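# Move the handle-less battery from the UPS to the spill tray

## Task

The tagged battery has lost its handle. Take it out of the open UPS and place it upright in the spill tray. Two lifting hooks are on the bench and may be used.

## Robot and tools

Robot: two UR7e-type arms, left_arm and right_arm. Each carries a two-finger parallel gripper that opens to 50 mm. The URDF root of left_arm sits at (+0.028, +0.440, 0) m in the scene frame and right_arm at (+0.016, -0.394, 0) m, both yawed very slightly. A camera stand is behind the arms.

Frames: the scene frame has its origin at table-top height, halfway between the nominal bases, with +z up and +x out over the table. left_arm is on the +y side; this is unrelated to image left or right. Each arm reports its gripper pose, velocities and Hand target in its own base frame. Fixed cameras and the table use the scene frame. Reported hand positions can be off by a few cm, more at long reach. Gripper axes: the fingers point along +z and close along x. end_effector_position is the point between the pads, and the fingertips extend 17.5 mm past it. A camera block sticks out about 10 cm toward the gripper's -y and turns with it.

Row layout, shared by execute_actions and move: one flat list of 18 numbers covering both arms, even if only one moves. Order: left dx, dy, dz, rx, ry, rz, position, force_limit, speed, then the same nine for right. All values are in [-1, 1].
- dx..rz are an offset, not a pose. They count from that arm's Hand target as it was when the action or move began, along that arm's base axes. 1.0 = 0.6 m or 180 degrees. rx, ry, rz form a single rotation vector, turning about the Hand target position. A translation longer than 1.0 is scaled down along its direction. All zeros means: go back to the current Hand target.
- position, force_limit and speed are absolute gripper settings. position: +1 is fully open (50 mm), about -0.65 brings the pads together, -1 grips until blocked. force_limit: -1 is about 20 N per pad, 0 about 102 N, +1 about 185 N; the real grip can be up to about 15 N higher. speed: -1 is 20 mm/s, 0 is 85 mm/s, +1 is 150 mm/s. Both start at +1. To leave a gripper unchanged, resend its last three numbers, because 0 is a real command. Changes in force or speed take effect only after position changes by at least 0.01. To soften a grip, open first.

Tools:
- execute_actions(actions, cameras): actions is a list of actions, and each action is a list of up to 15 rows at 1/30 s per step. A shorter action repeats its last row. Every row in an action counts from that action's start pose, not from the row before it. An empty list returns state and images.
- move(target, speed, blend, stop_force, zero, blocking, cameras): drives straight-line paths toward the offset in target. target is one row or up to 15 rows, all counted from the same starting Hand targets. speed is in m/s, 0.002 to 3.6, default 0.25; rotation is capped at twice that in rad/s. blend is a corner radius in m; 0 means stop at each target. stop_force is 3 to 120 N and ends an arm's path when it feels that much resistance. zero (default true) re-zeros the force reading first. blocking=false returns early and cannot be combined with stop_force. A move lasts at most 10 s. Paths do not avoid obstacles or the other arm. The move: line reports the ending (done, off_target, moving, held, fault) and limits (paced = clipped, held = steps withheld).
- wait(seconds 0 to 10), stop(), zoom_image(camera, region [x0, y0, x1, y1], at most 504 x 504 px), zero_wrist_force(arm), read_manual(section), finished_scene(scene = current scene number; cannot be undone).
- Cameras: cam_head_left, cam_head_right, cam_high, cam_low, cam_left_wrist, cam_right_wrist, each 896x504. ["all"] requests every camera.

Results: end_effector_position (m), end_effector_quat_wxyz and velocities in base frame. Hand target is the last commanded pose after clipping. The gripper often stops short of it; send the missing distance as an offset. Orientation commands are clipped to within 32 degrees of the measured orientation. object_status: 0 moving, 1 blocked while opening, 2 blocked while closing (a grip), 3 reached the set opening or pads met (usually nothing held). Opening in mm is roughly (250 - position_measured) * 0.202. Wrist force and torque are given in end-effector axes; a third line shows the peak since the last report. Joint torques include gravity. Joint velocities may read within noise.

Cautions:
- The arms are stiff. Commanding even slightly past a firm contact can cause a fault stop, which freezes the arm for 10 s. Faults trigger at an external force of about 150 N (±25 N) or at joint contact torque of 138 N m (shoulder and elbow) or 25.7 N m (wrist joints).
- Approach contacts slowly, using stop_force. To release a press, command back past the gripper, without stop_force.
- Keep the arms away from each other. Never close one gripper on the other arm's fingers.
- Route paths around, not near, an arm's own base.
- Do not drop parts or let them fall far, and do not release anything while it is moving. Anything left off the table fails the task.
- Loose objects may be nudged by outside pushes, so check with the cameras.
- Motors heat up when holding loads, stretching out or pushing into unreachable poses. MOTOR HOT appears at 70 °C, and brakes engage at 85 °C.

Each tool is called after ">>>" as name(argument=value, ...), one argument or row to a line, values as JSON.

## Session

>>> execute_actions(
  actions=[],
)

Scene clock: 0.00 s.
left_arm: end_effector_position=(+0.2624, -0.2940, +0.1479) position_measured=3 object_status=3 end_effector_quat_wxyz=(-0.401, +0.271, +0.761, +0.432) | right_arm: end_effector_position=(+0.0924, +0.1630, +0.2304) position_measured=3 object_status=3 end_effector_quat_wxyz=(+0.127, +0.753, +0.641, -0.079)
Joint positions: left_arm=[-1.178 -0.959 1.459 -0.811 -1.584 -2.056] | right_arm=[4.943 -0.873 -2.22 -1.918 1.594 1.958]
Joint velocities: within noise
Joint torques (N m): no reading
Wrist force (N): no reading
Wrist torque (N m): no reading
Wrist force, peak (N): no reading
Hand target: left_arm +0.2624, -0.2940, +0.1479; -0.401, +0.271, +0.761, +0.432 | right_arm +0.0924, +0.1630, +0.2304; +0.127, +0.753, +0.641, -0.079
Tool commands: left_gripper/position=+1.0 left_gripper/force_limit=+1.0 left_gripper/speed=+1.0 right_gripper/position=+1.0 right_gripper/force_limit=+1.0 right_gripper/speed=+1.0

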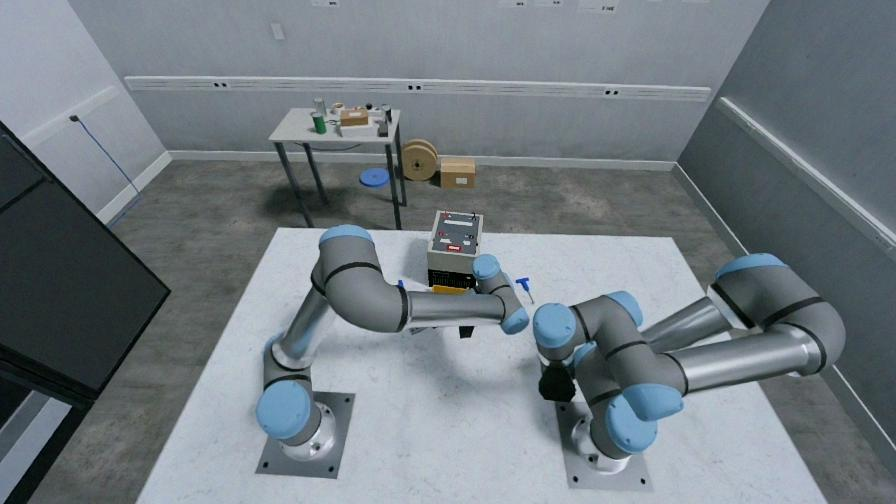

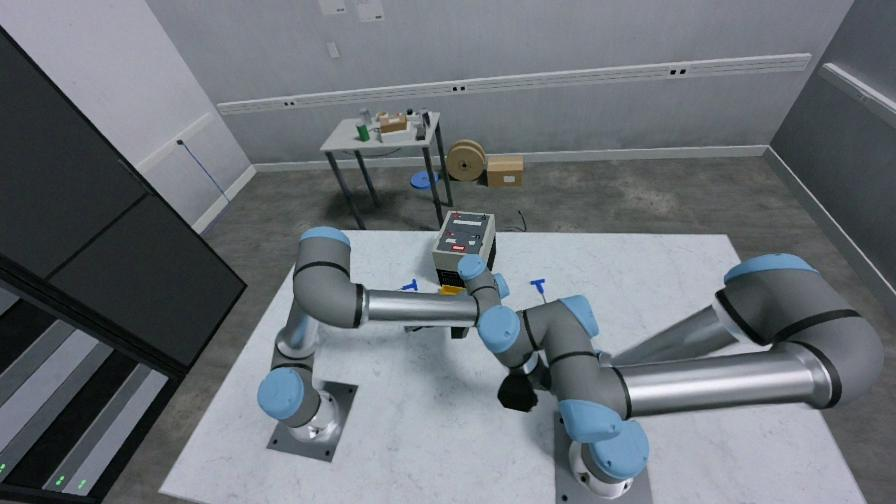

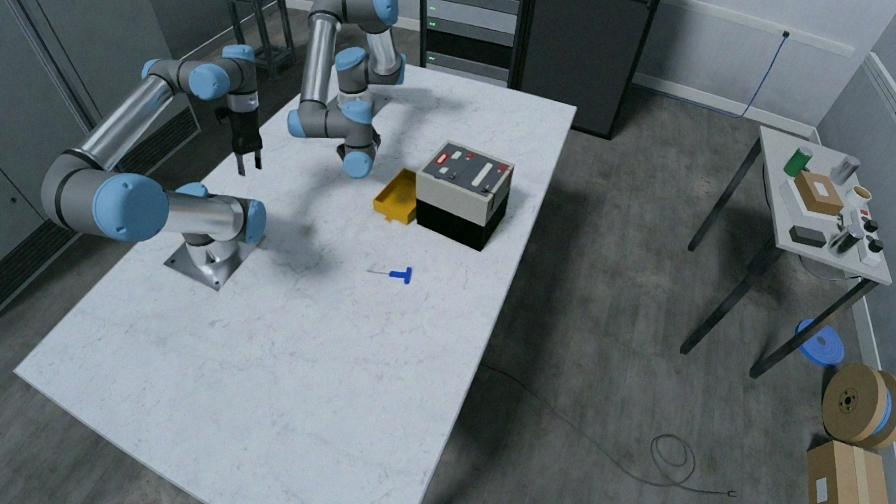

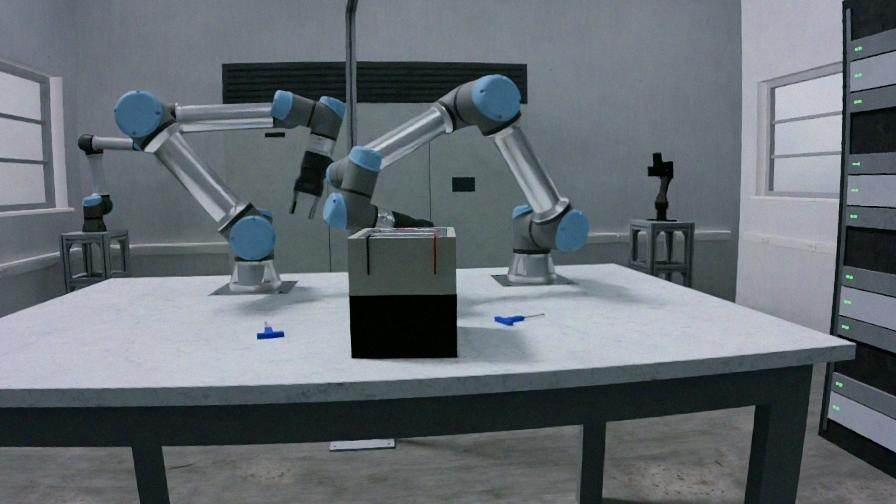

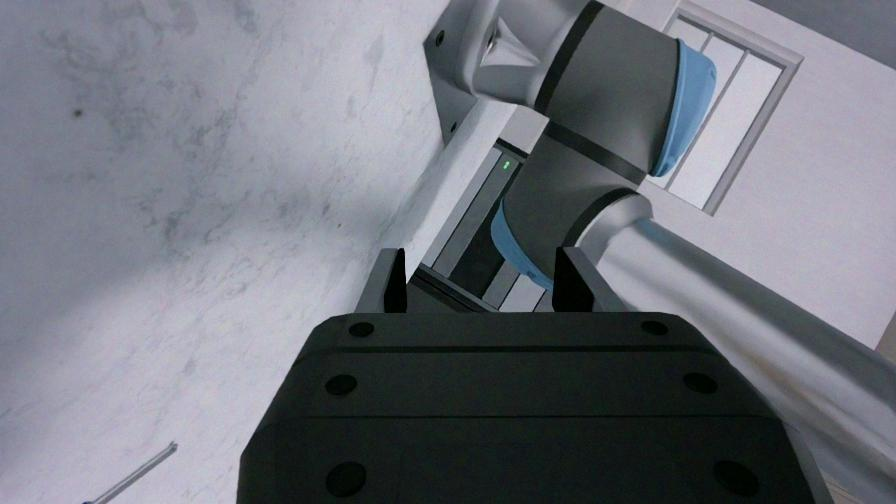

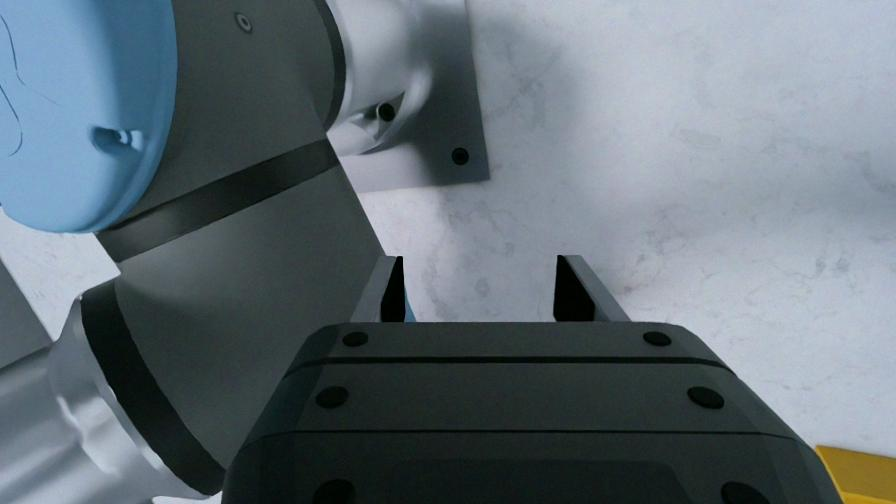

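>>> move(
  target=[
    [0.1,0,0.4,0,0,0,1,0,1,0,0,0.1,0,0,0,1,0,1],
    [0.5627,-0.01,0.5035,-0.344,0.3705,-0.6527,1,0,1,0.6613,-0.075,0.22,0.0845,0.0493,0.2392,1,0,1],
  ],
  speed=0.6,
  blend=0.05,
  cameras=["cam_left_wrist","cam_right_wrist","cam_head_left"],
)

Scene clock: 26.43 s.
left_arm: end_effector_position=(+0.6000, -0.3000, +0.4500) position_measured=3 object_status=3 end_effector_quat_wxyz=(-0.001, +1.000, +0.000, +0.000) | right_arm: end_effector_position=(+0.4892, +0.1180, +0.3624) position_measured=3 object_status=3 end_effector_quat_wxyz=(+0.000, +0.468, +0.884, +0.000)
Joint positions: left_arm=[-0.664 -1.061 0.596 -1.105 -1.57 0.907] | right_arm=[3.646 -1.559 -1.496 -1.658 1.572 -0.092]
Joint torques (N m): left_arm=[-0.73 -42.47 -33.2 -3.38 0.11 1.23] | right_arm=[9.7 23.75 29.54 5.35 -1.36 -0.69]
Wrist force (N): left_arm=[0.9 -0.5 1.5] | right_arm=[0.0 -0.1 0.4]
Wrist torque (N m): left_arm=[0.06 -0.34 0.03] | right_arm=[-0.03 0.01 -0.06]
Wrist force, peak (N): left_arm=[-3.0 -2.7 1.5] | right_arm=[-0.8 1.6 0.2]
Hand target: left_arm +0.6000, -0.3000, +0.4500; +0.000, +1.000, +0.000, +0.000 | right_arm +0.4892, +0.1180, +0.3624; +0.000, +0.468, +0.884, +0.000
Off the commanded pose: left_arm 0.000 m, 0 deg | right_arm 0.000 m, 0 deg.
move: done
Images, in order (width x height): cam_head_left 896x504, cam_left_wrist 896x504, cam_right_wrist 896x504.

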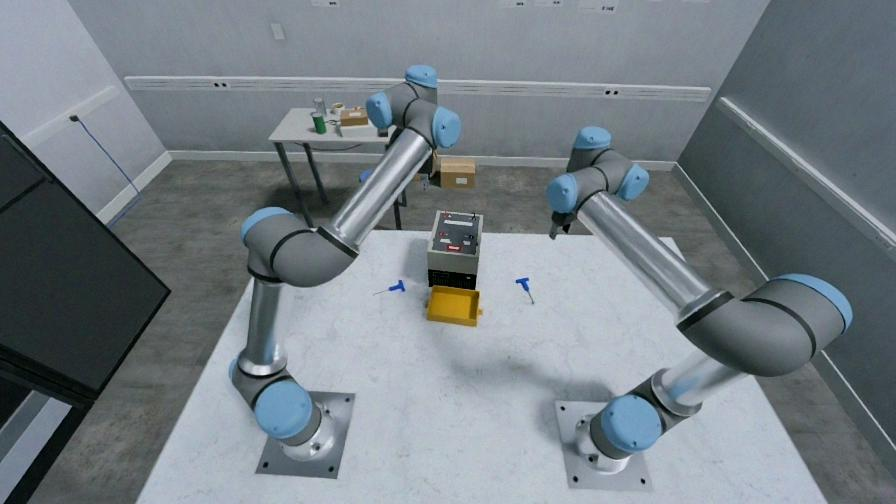

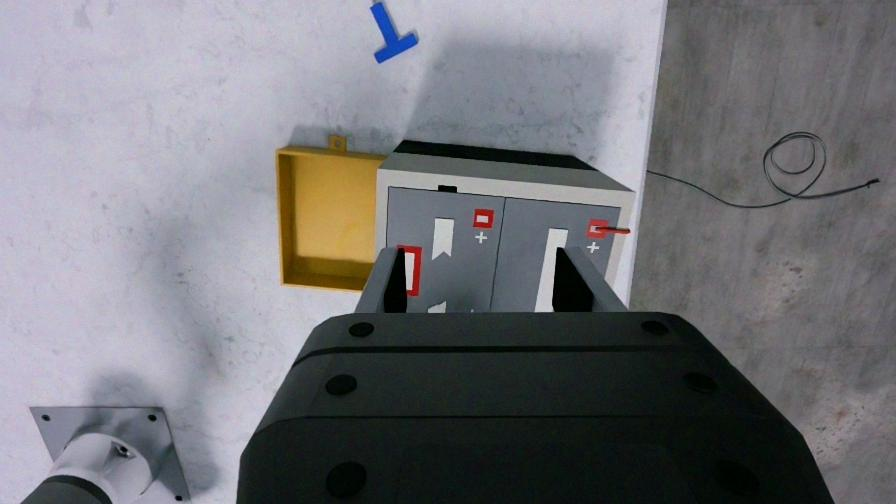

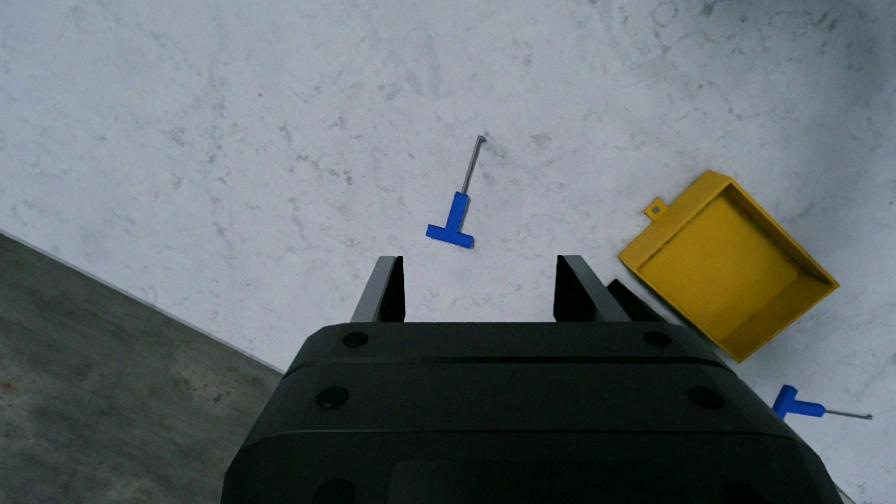

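>>> zoom_image(
  camera="cam_right_wrist",
  region=[420, 120, 500, 260],
)

>>> zoom_image(
  camera="cam_right_wrist",
  region=[760, 370, 890, 440],
)

Scaled by 3.600 from the camera's 896x504 image, which has a finer 1280x720 frame.

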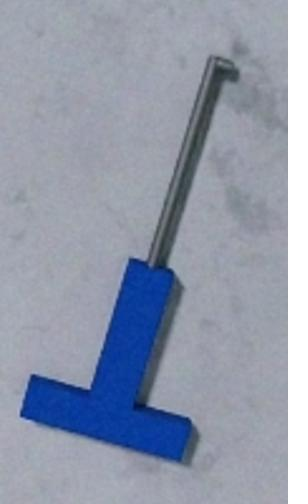

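Scaled by 3.877 from the camera's 896x504 image, which has a finer 1280x720 frame.

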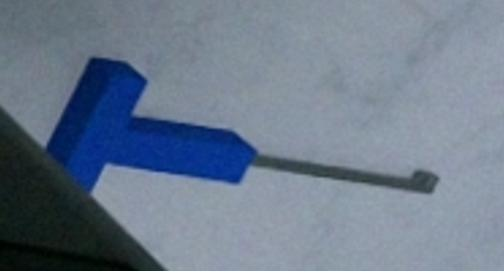

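>>> move(
  target=[-0.1285,0.2157,-0.5833,0.0547,0.0119,0.1357,1,0,1,0.0975,0.0655,-0.4373,-0.0481,0.1006,-0.0951,1,0,1],
  speed=0.6,
  cameras=["cam_left_wrist","cam_right_wrist"],
)

Scene clock: 99.17 s.
left_arm: end_effector_position=(+0.5229, -0.1705, +0.1001) position_measured=3 object_status=3 end_effector_quat_wxyz=(-0.086, +0.974, +0.211, -0.019) | right_arm: end_effector_position=(+0.5477, +0.1572, +0.1001) position_measured=3 object_status=3 end_effector_quat_wxyz=(-0.104, +0.587, +0.791, -0.139)
Joint positions: left_arm=[-0.604 -1.263 1.79 -1.946 -1.482 0.533] | right_arm=[3.627 -2.046 -1.526 -1.484 1.636 0.179]
Joint torques (N m): left_arm=[-9.59 -36.07 -16.91 -4.79 -2.59 -1.31] | right_arm=[11.94 36.21 19.63 -0.06 -1.13 -1.24]
Wrist force (N): left_arm=[1.1 -0.7 1.7] | right_arm=[-0.2 0.0 0.0]
Wrist torque (N m): left_arm=[0.06 -0.35 -0.03] | right_arm=[0.02 0.05 -0.02]
Wrist force, peak (N): left_arm=[1.0 -1.5 5.8] | right_arm=[-0.2 2.4 2.6]
Hand target: left_arm +0.5229, -0.1706, +0.1001; -0.086, +0.974, +0.211, -0.019 | right_arm +0.5477, +0.1573, +0.1000; -0.104, +0.587, +0.791, -0.139
Off the commanded pose: left_arm 0.000 m, 0 deg | right_arm 0.000 m, 0 deg.
move: done
Images, in order (width x height): cam_left_wrist 896x504, cam_right_wrist 896x504.

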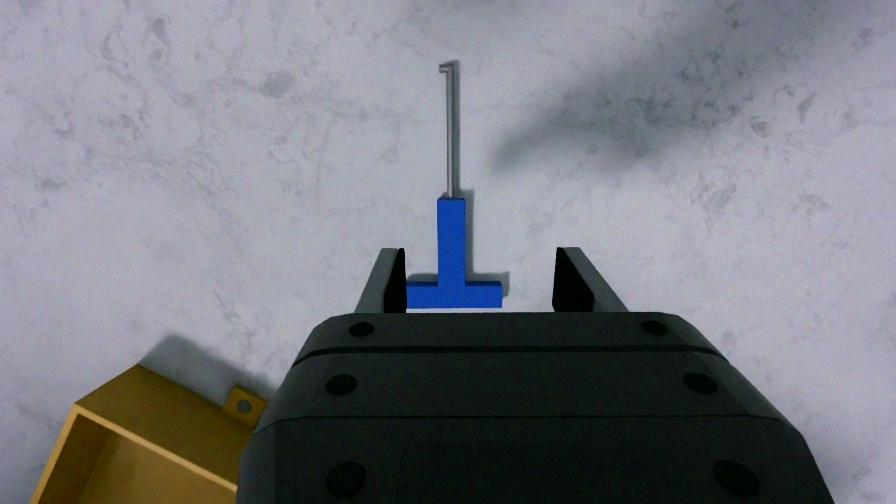

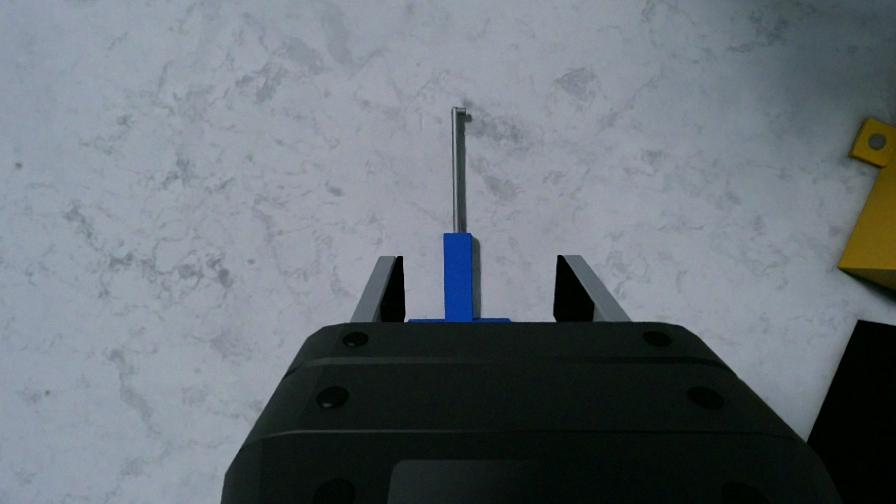

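>>> move(
  target=[-0.0113,-0.0052,-0.130,0,0,0,1,0,1,0.0018,-0.006,-0.1275,0,0,0,1,0,1],
  speed=0.1,
  stop_force=8,
)

>>> execute_actions(
  actions=[
    [[0,0,0,0,0,0,-1,1,-0.3,0,0,0,0,0,0,-1,1,-0.3]],
    [[0,0,0,0,0,0,-1,1,-0.3,0,0,0,0,0,0,-1,1,-0.3]],
  ],
  cameras=["cam_left_wrist","cam_right_wrist"],
)

Scene clock: 123.03 s.
left_arm: end_effector_position=(+0.5161, -0.1737, +0.0220) position_measured=3 object_status=3 end_effector_quat_wxyz=(-0.086, +0.974, +0.211, -0.019) | right_arm: end_effector_position=(+0.5488, +0.1537, +0.0235) position_measured=3 object_status=3 end_effector_quat_wxyz=(-0.104, +0.587, +0.791, -0.139)
Joint positions: left_arm=[-0.615 -1.162 1.887 -2.144 -1.483 0.522] | right_arm=[3.621 -2.134 -1.606 -1.315 1.634 0.174]
Joint torques (N m): left_arm=[8.38 -43.25 -29.27 -4.9 0.14 1.33] | right_arm=[10.89 51.22 22.78 4.24 0.7 1.49]
Wrist force (N): left_arm=[1.1 -0.7 1.5] | right_arm=[-0.3 0.1 0.1]
Wrist torque (N m): left_arm=[0.06 -0.33 0.12] | right_arm=[0.02 0.07 -0.02]
Wrist force, peak (N): left_arm=[1.0 -0.2 3.3] | right_arm=[-0.2 -0.7 -1.8]
Hand target: left_arm +0.5161, -0.1737, +0.0221; -0.086, +0.974, +0.211, -0.019 | right_arm +0.5488, +0.1537, +0.0235; -0.104, +0.587, +0.791, -0.139
Off the commanded pose: left_arm 0.000 m, 0 deg | right_arm 0.000 m, 0 deg.
move: done

Scene clock: 124.23 s.
left_arm: end_effector_position=(+0.5161, -0.1737, +0.0221) position_measured=195 object_status=2 end_effector_quat_wxyz=(-0.086, +0.974, +0.211, -0.019) | right_arm: end_effector_position=(+0.5488, +0.1537, +0.0235) position_measured=196 object_status=2 end_effector_quat_wxyz=(-0.104, +0.587, +0.791, -0.139)
Joint positions: left_arm=[-0.615 -1.162 1.887 -2.144 -1.483 0.522] | right_arm=[3.621 -2.134 -1.606 -1.315 1.634 0.174]
Joint torques (N m): left_arm=[6.92 -44.52 -27.35 -4.56 3.32 1] | right_arm=[9.62 55.28 23.41 3.96 0.95 1.89]
Wrist force (N): left_arm=[1.2 -0.5 2.1] | right_arm=[-0.2 0.3 -0.1]
Wrist torque (N m): left_arm=[0.08 -0.34 0.12] | right_arm=[0.06 0.04 -0.02]
Wrist force, peak (N): left_arm=[1.4 -0.6 2.0] | right_arm=[-0.6 0.0 -0.1]
Hand target: left_arm +0.5161, -0.1737, +0.0221; -0.086, +0.974, +0.211, -0.019 | right_arm +0.5488, +0.1537, +0.0235; -0.104, +0.587, +0.791, -0.139
Off the commanded pose: left_arm 0.000 m, 0 deg | right_arm 0.000 m, 0 deg.
Step readings (end_effector_position of left_arm | right_arm):
0: (+0.5161, -0.1737, +0.0220) | (+0.5488, +0.1537, +0.0235)
1: (+0.5161, -0.1737, +0.0220) | (+0.5488, +0.1537, +0.0235)
2: (+0.5161, -0.1737, +0.0220) | (+0.5488, +0.1537, +0.0235)
4: (+0.5161, -0.1737, +0.0220) | (+0.5488, +0.1537, +0.0235)
8: (+0.5161, -0.1737, +0.0220) | (+0.5488, +0.1537, +0.0235)
15: (+0.5161, -0.1737, +0.0220) | (+0.5488, +0.1537, +0.0235)
16: (+0.5161, -0.1737, +0.0220) | (+0.5488, +0.1537, +0.0235)
17: (+0.5161, -0.1737, +0.0221) | (+0.5488, +0.1537, +0.0235)
19: (+0.5161, -0.1737, +0.0221) | (+0.5488, +0.1537, +0.0235)
23: (+0.5161, -0.1737, +0.0221) | (+0.5488, +0.1537, +0.0235)
30: (+0.5161, -0.1737, +0.0221) | (+0.5488, +0.1537, +0.0235)
Images, in order (width x height): cam_left_wrist 896x504, cam_right_wrist 896x504.

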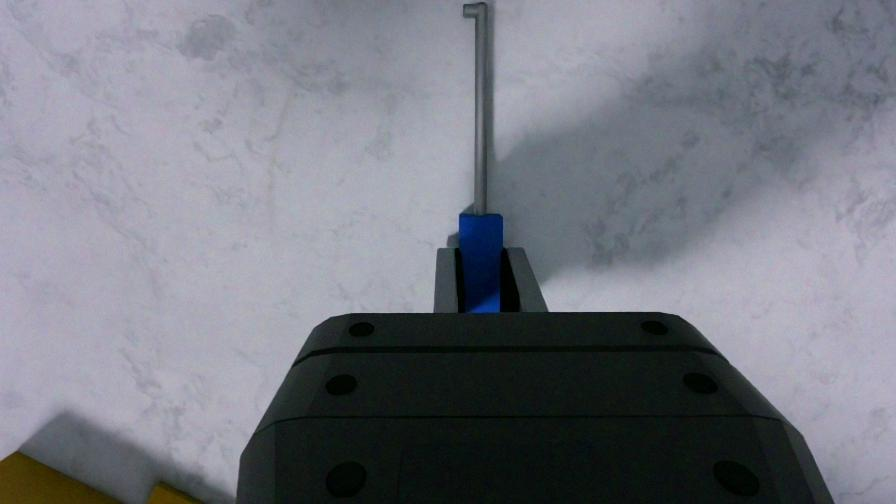

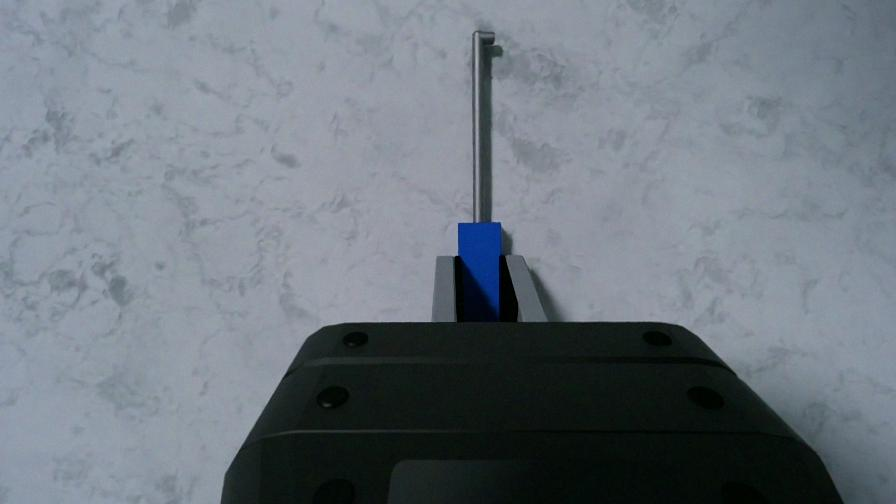

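>>> move(
  target=[
    [0,0,0.48,0,0,0,-1,1,-0.3,0,0,0.48,0,0,0,-1,1,-0.3],
    [0.1275,-0.2057,0.5048,-0.4978,-0.0834,-0.1306,-1,1,-0.3,0.0318,0.3097,0.5058,0.4055,-0.3325,0.2914,-1,1,-0.3],
  ],
  speed=0.6,
  blend=0.04,
  cameras=["cam_left_wrist","cam_right_wrist"],
)

>>> zoom_image(
  camera="cam_left_wrist",
  region=[400, 0, 560, 120],
)

>>> zoom_image(
  camera="cam_right_wrist",
  region=[400, 0, 560, 120],
)

Scene clock: 153.43 s.
left_arm: end_effector_position=(+0.5927, -0.2971, +0.3248) position_measured=195 object_status=2 end_effector_quat_wxyz=(+0.642, +0.765, -0.037, -0.031) | right_arm: end_effector_position=(+0.5679, +0.3395, +0.3271) position_measured=196 object_status=2 end_effector_quat_wxyz=(+0.028, +0.040, +0.818, +0.573)
Joint positions: left_arm=[-0.287 -1.031 1.658 -3.016 -2.883 0.736] | right_arm=[3.562 -1.944 -1.803 -0.03 2.527 -0.541]
Joint torques (N m): left_arm=[-9.54 -54.89 -18.14 -2.38 -4.94 -1.07] | right_arm=[11.37 31.39 18.58 5.66 2.54 -2.2]
Wrist force (N): left_arm=[1.7 0.0 -1.5] | right_arm=[0.0 -2.0 0.7]
Wrist torque (N m): left_arm=[0.05 -0.46 -0.09] | right_arm=[-0.24 -0.09 0.17]
Wrist force, peak (N): left_arm=[1.3 0.3 6.7] | right_arm=[-0.3 2.4 4.5]
Hand target: left_arm +0.5926, -0.2971, +0.3249; +0.642, +0.765, -0.037, -0.031 | right_arm +0.5679, +0.3395, +0.3270; +0.028, +0.040, +0.818, +0.573
Off the commanded pose: left_arm 0.000 m, 0 deg | right_arm 0.000 m, 0 deg.
move: done
Images, in order (width x height): cam_left_wrist 896x504, cam_right_wrist 896x504.

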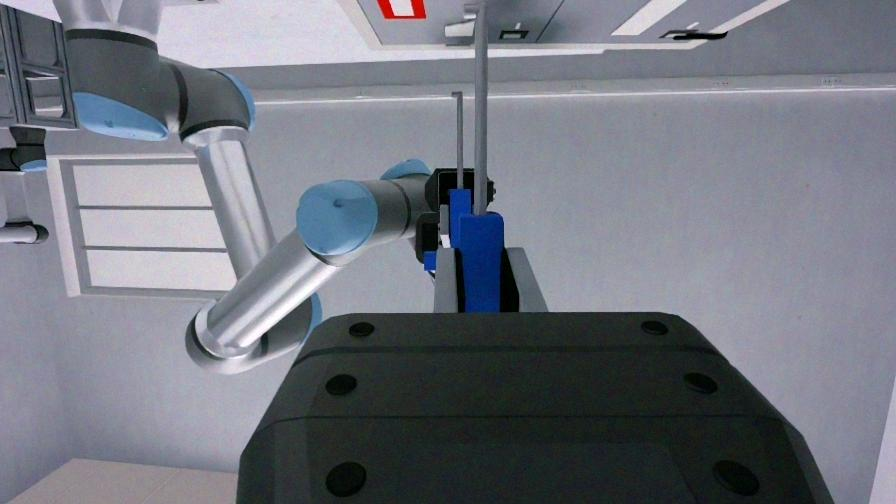

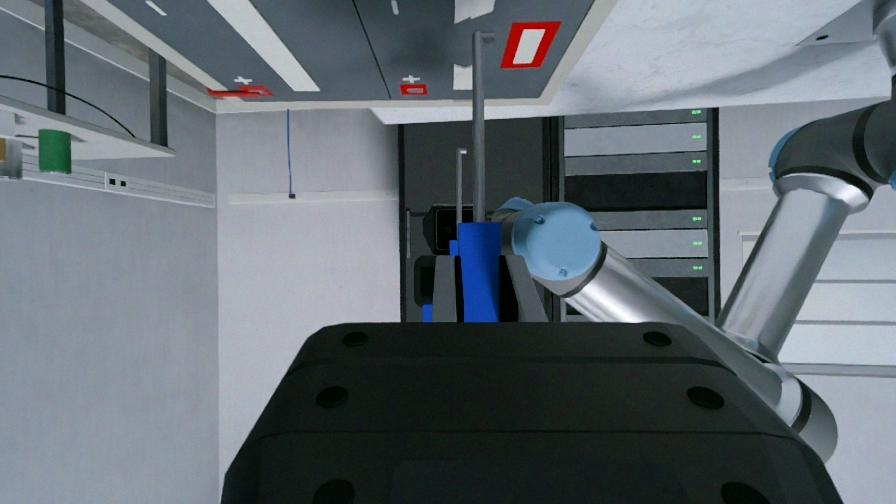

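Scaled by 3.150 from the camera's 896x504 image, which has a finer 1280x720 frame.

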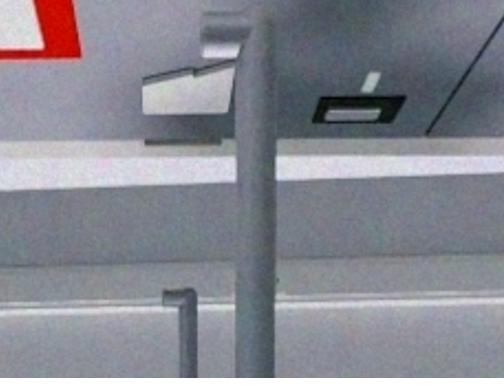

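Scaled by 3.150 from the camera's 896x504 image, which has a finer 1280x720 frame.

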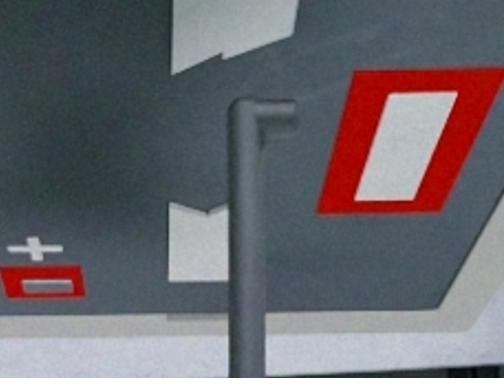

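>>> move(
  target=[0,0,-0.0367,0,0,0,-1,1,-0.3,0,0,-0.0367,0,0,0,-1,1,-0.3],
  speed=0.1,
  cameras=["cam_left_wrist","cam_right_wrist"],
)

>>> zoom_image(
  camera="cam_left_wrist",
  region=[430, 0, 530, 60],
)

>>> zoom_image(
  camera="cam_right_wrist",
  region=[430, 0, 530, 60],
)

Scene clock: 169.87 s.
left_arm: end_effector_position=(+0.5926, -0.2971, +0.3028) position_measured=195 object_status=2 end_effector_quat_wxyz=(+0.642, +0.765, -0.037, -0.031) end_effector_velocity=(+0.000, +0.000, +0.002) end_effector_angular_velocity=(+0.000, +0.001, +0.000) | right_arm: end_effector_position=(+0.5679, +0.3395, +0.3049) position_measured=196 object_status=2 end_effector_quat_wxyz=(+0.028, +0.040, +0.818, +0.573)
Joint positions: left_arm=[-0.287 -1 1.674 -3.064 -2.883 0.736] | right_arm=[3.562 -1.975 -1.825 0.024 2.527 -0.541]
Joint velocities: left_arm=[0 -0.002 -0.002 0.005 0 0] | right_arm=[within noise]
Joint torques (N m): left_arm=[-7.18 -55.16 -30.77 0.03 -4.51 -1.3] | right_arm=[9.34 49.75 25.5 0.93 2.39 2.13]
Wrist force (N): left_arm=[1.6 -0.3 -1.5] | right_arm=[0.1 -1.8 0.7]
Wrist torque (N m): left_arm=[-0.01 -0.45 0.02] | right_arm=[-0.21 -0.09 0.16]
Wrist force, peak (N): left_arm=[1.7 1.1 -1.8] | right_arm=[-0.1 -2.7 1.0]
Hand target: left_arm +0.5926, -0.2971, +0.3029; +0.642, +0.765, -0.037, -0.031 | right_arm +0.5679, +0.3395, +0.3050; +0.028, +0.040, +0.818, +0.573
Off the commanded pose: left_arm 0.000 m, 0 deg | right_arm 0.000 m, 0 deg.
move: done
Images, in order (width x height): cam_left_wrist 896x504, cam_right_wrist 896x504.

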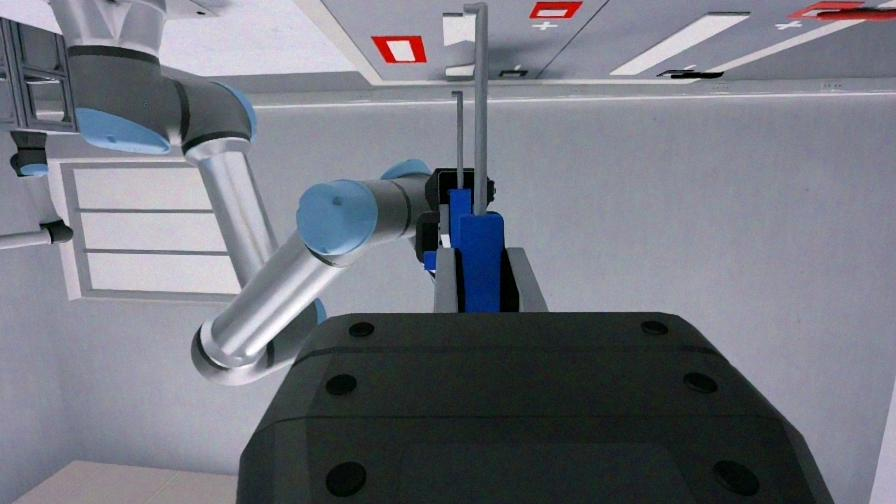

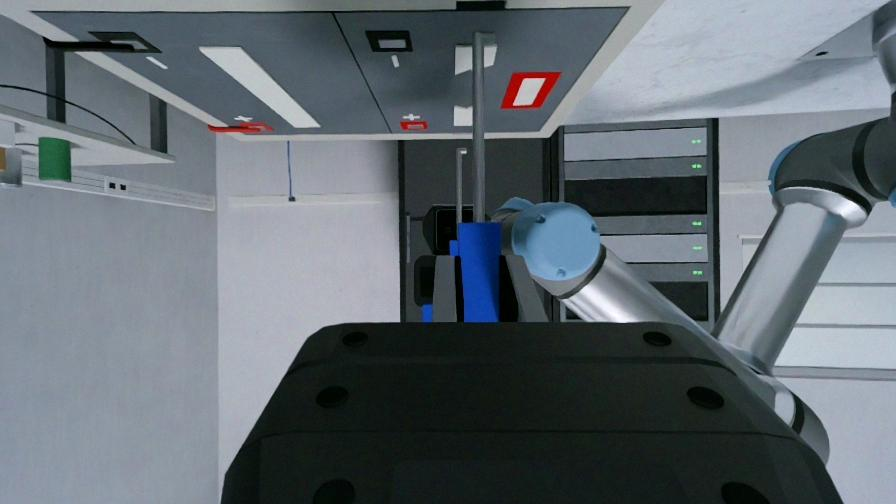

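Scaled by 5.040 from the camera's 896x504 image, which has a finer 1280x720 frame.

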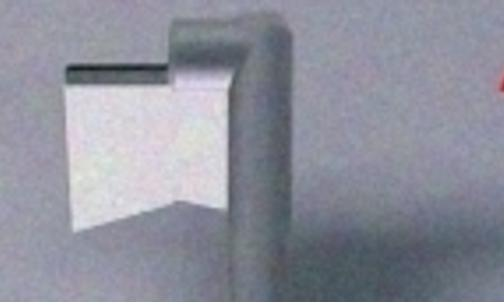

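Scaled by 5.040 from the camera's 896x504 image, which has a finer 1280x720 frame.

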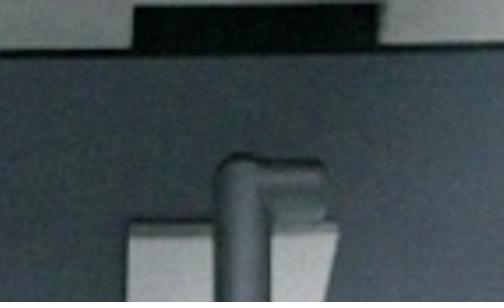

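>>> move(
  target=[0,0,-0.04,0,0,0,-1,1,-0.3,0.0017,0,-0.04,0,0,0,-1,1,-0.3],
  speed=0.03,
  stop_force=4,
  cameras=["cam_left_wrist","cam_right_wrist"],
)

>>> zoom_image(
  camera="cam_left_wrist",
  region=[430, 0, 530, 60],
)

>>> zoom_image(
  camera="cam_right_wrist",
  region=[430, 0, 530, 60],
)

Scene clock: 197.27 s.
left_arm: end_effector_position=(+0.5926, -0.2971, +0.2946) position_measured=195 object_status=2 end_effector_quat_wxyz=(+0.642, +0.765, -0.037, -0.031) | right_arm: end_effector_position=(+0.5681, +0.3397, +0.2978) position_measured=196 object_status=2 end_effector_quat_wxyz=(+0.028, +0.040, +0.818, +0.573)
Joint positions: left_arm=[-0.287 -0.988 1.68 -3.081 -2.883 0.736] | right_arm=[3.562 -1.987 -1.83 0.041 2.527 -0.541]
Joint torques (N m): left_arm=[-2.37 -52.37 -29.13 -4.65 1.15 1.17] | right_arm=[11.04 43.15 25.56 5.65 2.46 1.88]
Wrist force (N): left_arm=[1.1 1.9 -2.1] | right_arm=[-1.9 -1.9 1.1]
Wrist torque (N m): left_arm=[0.02 -0.52 -0.19] | right_arm=[-0.24 0.23 0.17]
Wrist force, peak (N): left_arm=[2.7 28.2 -8.2] | right_arm=[0.4 24.5 -8.6]
Hand target: left_arm +0.5926, -0.2971, +0.2946; +0.642, +0.765, -0.037, -0.031 (not the last commanded pose) | right_arm +0.5681, +0.3397, +0.2979; +0.028, +0.040, +0.818, +0.573 (not the last commanded pose)
Off the commanded pose: left_arm 0.016 m, 0 deg | right_arm 0.017 m, 0 deg.
move: contact (left_arm, right_arm)
Images, in order (width x height): cam_left_wrist 896x504, cam_right_wrist 896x504.

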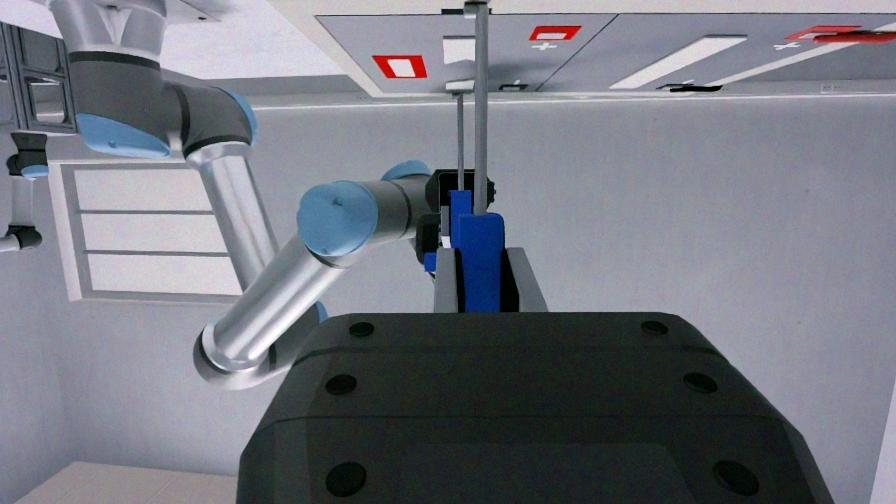

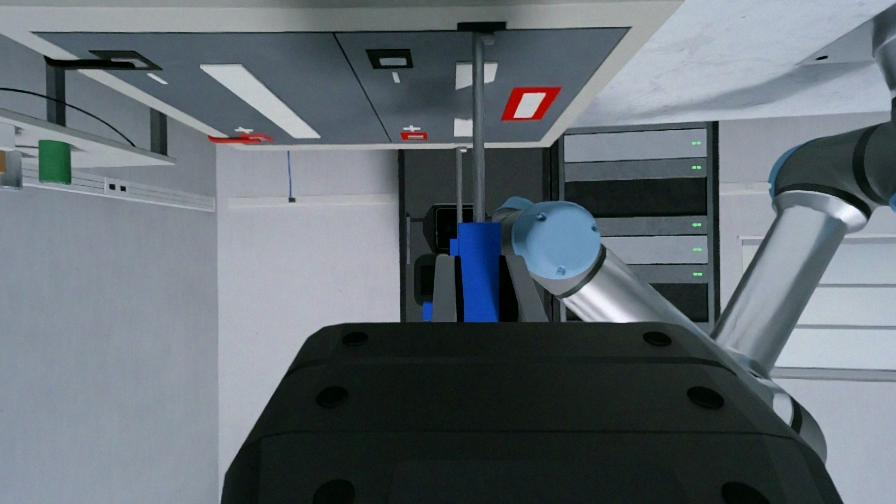

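Scaled by 5.040 from the camera's 896x504 image, which has a finer 1280x720 frame.

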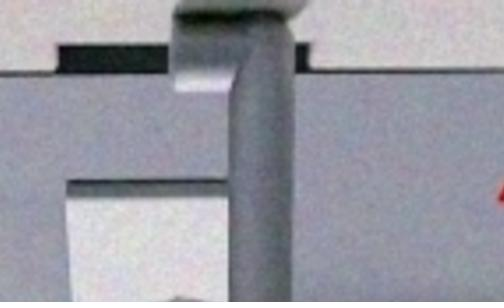

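Scaled by 5.040 from the camera's 896x504 image, which has a finer 1280x720 frame.

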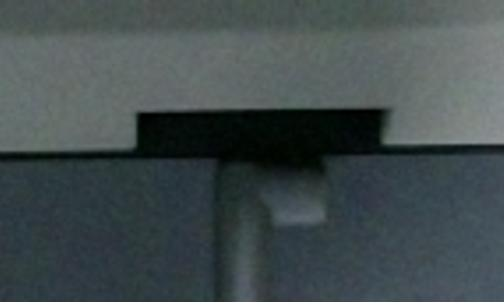

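>>> move(
  target=[-0.0057,-0.0085,0.008,0,0,0,-1,1,-0.3,0.0003,-0.008,0.008,0,0,0,-1,1,-0.3],
  speed=0.08,
)

>>> move(
  target=[0,0,-0.03,0,0,0,-1,1,-0.3,0,0,-0.03,0,0,0,-1,1,-0.3],
  speed=0.03,
  stop_force=4,
  cameras=["cam_left_wrist","cam_right_wrist"],
)

>>> zoom_image(
  camera="cam_left_wrist",
  region=[430, 0, 530, 60],
)

>>> zoom_image(
  camera="cam_right_wrist",
  region=[430, 0, 530, 60],
)

Scene clock: 225.93 s.
left_arm: end_effector_position=(+0.5891, -0.3023, +0.2995) position_measured=195 object_status=2 end_effector_quat_wxyz=(+0.642, +0.765, -0.037, -0.031) | right_arm: end_effector_position=(+0.5683, +0.3348, +0.3028) position_measured=196 object_status=2 end_effector_quat_wxyz=(+0.028, +0.040, +0.818, +0.573)
Joint positions: left_arm=[-0.297 -0.995 1.682 -3.101 -2.876 0.711] | right_arm=[3.553 -1.976 -1.829 0.022 2.534 -0.55]
Joint torques (N m): left_arm=[6.77 -40.53 -17.23 -2.67 -0.34 1.22] | right_arm=[3.47 33.22 24.5 4.76 0.84 -0.12]
Wrist force (N): left_arm=[1.7 -0.1 -1.7] | right_arm=[-1.9 -1.7 1.2]
Wrist torque (N m): left_arm=[0.03 -0.48 0.01] | right_arm=[-0.21 0.22 0.17]
Wrist force, peak (N): left_arm=[1.0 1.8 -2.3] | right_arm=[-1.8 -2.3 1.1]
Hand target: left_arm +0.5892, -0.3022, +0.2994; +0.642, +0.765, -0.037, -0.031 | right_arm +0.5683, +0.3349, +0.3027; +0.028, +0.040, +0.818, +0.573
Off the commanded pose: left_arm 0.000 m, 0 deg | right_arm 0.000 m, 0 deg.
move: done

Scene clock: 227.17 s.
left_arm: end_effector_position=(+0.5892, -0.3023, +0.2945) position_measured=195 object_status=2 end_effector_quat_wxyz=(+0.642, +0.766, -0.037, -0.031) | right_arm: end_effector_position=(+0.5683, +0.3348, +0.2976) position_measured=196 object_status=2 end_effector_quat_wxyz=(+0.028, +0.040, +0.818, +0.573)
Joint positions: left_arm=[-0.297 -0.988 1.685 -3.111 -2.876 0.711] | right_arm=[3.553 -1.984 -1.834 0.034 2.534 -0.55]
Joint torques (N m): left_arm=[-8.75 -48.98 -28.61 -4.58 2.28 -1.28] | right_arm=[-9.31 32.26 17.93 5.41 2.23 1.19]
Wrist force (N): left_arm=[0.2 3.7 -2.4] | right_arm=[-2.1 -1.8 1.6]
Wrist torque (N m): left_arm=[0.04 -0.51 -0.24] | right_arm=[-0.24 0.26 0.17]
Wrist force, peak (N): left_arm=[3.8 29.5 -7.8] | right_arm=[-1.6 9.6 -2.5]
Hand target: left_arm +0.5892, -0.3023, +0.2945; +0.642, +0.766, -0.037, -0.031 (not the last commanded pose) | right_arm +0.5683, +0.3348, +0.2976; +0.028, +0.040, +0.818, +0.573 (not the last commanded pose)
Off the commanded pose: left_arm 0.013 m, 0 deg | right_arm 0.013 m, 0 deg.
move: contact (left_arm, right_arm)
Images, in order (width x height): cam_left_wrist 896x504, cam_right_wrist 896x504.

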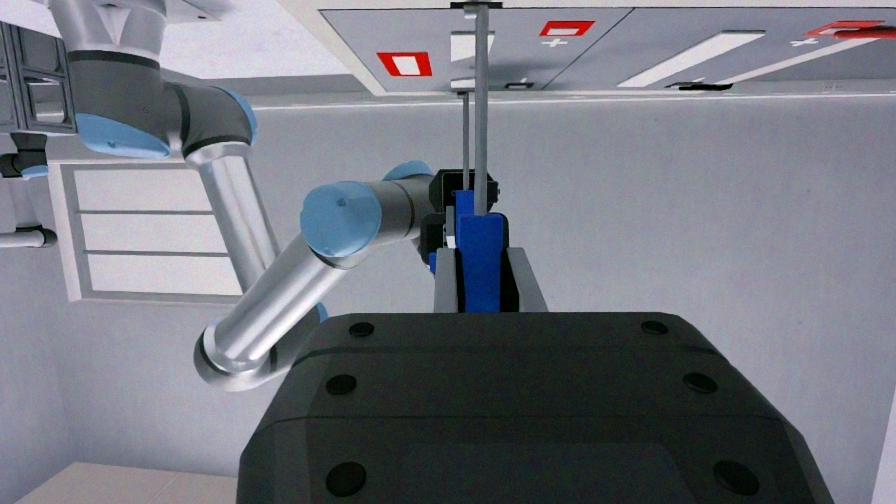

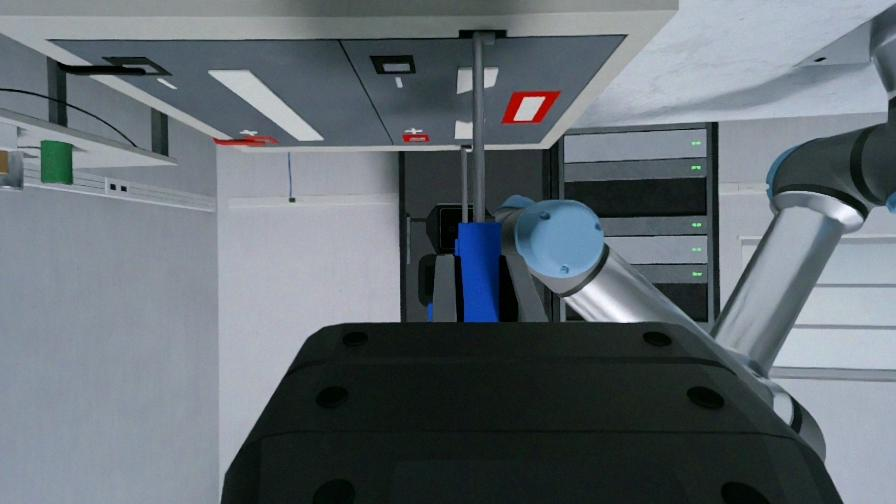

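Scaled by 5.040 from the camera's 896x504 image, which has a finer 1280x720 frame.

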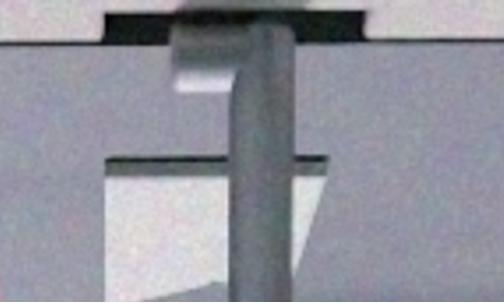

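Scaled by 5.040 from the camera's 896x504 image, which has a finer 1280x720 frame.

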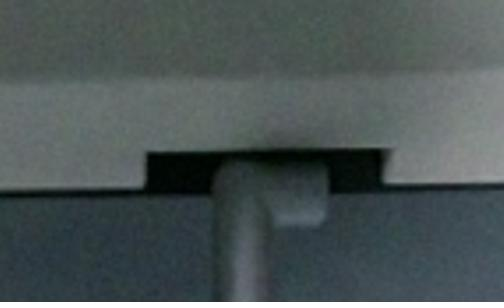

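>>> move(
  target=[0.0015,0.0008,0.004,0,0,-0.0167,-1,1,-0.3,0.0005,-0.001,0.004,0,0,0,-1,1,-0.3],
  speed=0.08,
)

>>> move(
  target=[0,0,-0.03,0,0,0,-1,1,-0.3,0,0,-0.03,0,0,0,-1,1,-0.3],
  speed=0.03,
  stop_force=4,
  cameras=["cam_left_wrist","cam_right_wrist"],
)

>>> zoom_image(
  camera="cam_left_wrist",
  region=[430, 0, 530, 60],
)

>>> zoom_image(
  camera="cam_right_wrist",
  region=[430, 0, 530, 60],
)

Scene clock: 250.37 s.
left_arm: end_effector_position=(+0.5901, -0.3018, +0.2971) position_measured=195 object_status=2 end_effector_quat_wxyz=(+0.641, +0.764, -0.057, -0.048) | right_arm: end_effector_position=(+0.5686, +0.3342, +0.3000) position_measured=196 object_status=2 end_effector_quat_wxyz=(+0.028, +0.040, +0.818, +0.573)
Joint positions: left_arm=[-0.292 -1.003 1.665 -2.909 -2.916 0.883] | right_arm=[3.552 -1.98 -1.831 0.027 2.535 -0.551]
Joint torques (N m): left_arm=[4.84 -40.53 -15.41 -5.11 1.13 -1.47] | right_arm=[-6.29 42.4 21.32 4.56 1.95 -1.86]
Wrist force (N): left_arm=[1.7 0.3 -1.9] | right_arm=[-2.3 -1.9 1.4]
Wrist torque (N m): left_arm=[0.11 -0.48 0.05] | right_arm=[-0.23 0.28 0.17]
Wrist force, peak (N): left_arm=[0.5 3.8 -2.6] | right_arm=[-2.4 -1.7 1.5]
Hand target: left_arm +0.5901, -0.3018, +0.2969; +0.641, +0.764, -0.057, -0.048 | right_arm +0.5686, +0.3342, +0.3000; +0.028, +0.040, +0.818, +0.573
Off the commanded pose: left_arm 0.000 m, 0 deg | right_arm 0.000 m, 0 deg.
move: done

Scene clock: 251.60 s.
left_arm: end_effector_position=(+0.5901, -0.3018, +0.2945) position_measured=195 object_status=2 end_effector_quat_wxyz=(+0.641, +0.764, -0.057, -0.048) | right_arm: end_effector_position=(+0.5686, +0.3342, +0.2977) position_measured=196 object_status=2 end_effector_quat_wxyz=(+0.028, +0.040, +0.818, +0.573)
Joint positions: left_arm=[-0.292 -1 1.667 -2.914 -2.916 0.883] | right_arm=[3.552 -1.984 -1.833 0.033 2.535 -0.551]
Joint torques (N m): left_arm=[4.47 -46.64 -28.56 -4.53 -1.66 1.19] | right_arm=[-5.08 31.81 24.97 5.28 1.88 1.64]
Wrist force (N): left_arm=[0.9 5.2 -2.6] | right_arm=[-1.0 1.5 1.5]
Wrist torque (N m): left_arm=[0.03 -0.55 -0.12] | right_arm=[-0.08 0.21 0.21]
Wrist force, peak (N): left_arm=[3.1 36.1 -9.4] | right_arm=[-2.3 31.4 -10.2]
Hand target: left_arm +0.5901, -0.3018, +0.2945; +0.641, +0.764, -0.057, -0.048 (not the last commanded pose) | right_arm +0.5686, +0.3342, +0.2977; +0.028, +0.040, +0.818, +0.573 (not the last commanded pose)
Off the commanded pose: left_arm 0.016 m, 0 deg | right_arm 0.016 m, 0 deg.
move: contact (left_arm, right_arm)
Images, in order (width x height): cam_left_wrist 896x504, cam_right_wrist 896x504.

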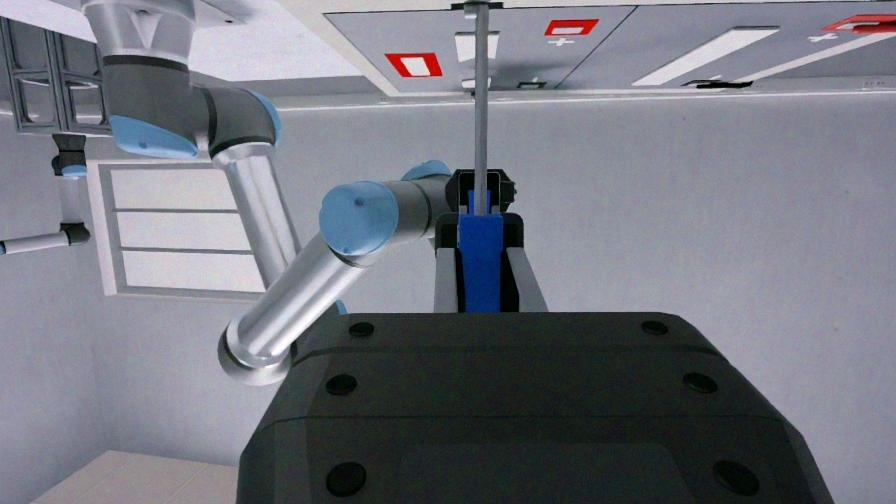

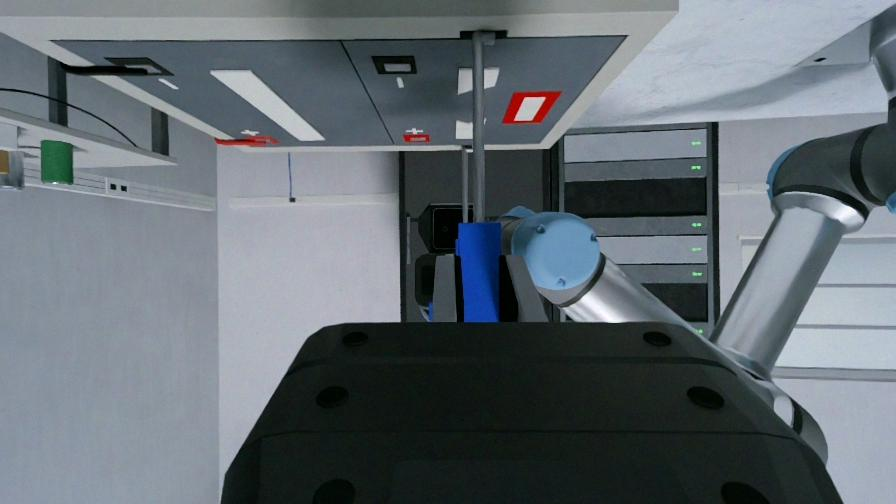

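Scaled by 5.040 from the camera's 896x504 image, which has a finer 1280x720 frame.

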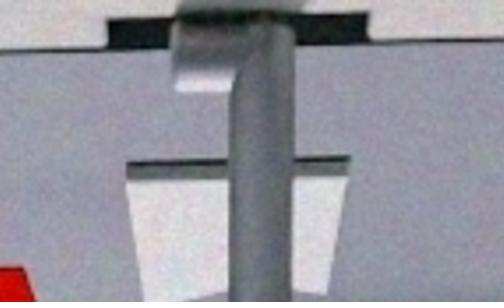

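Scaled by 5.040 from the camera's 896x504 image, which has a finer 1280x720 frame.

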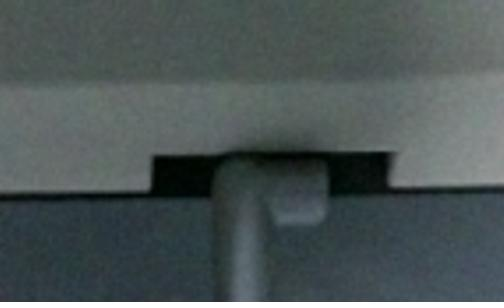

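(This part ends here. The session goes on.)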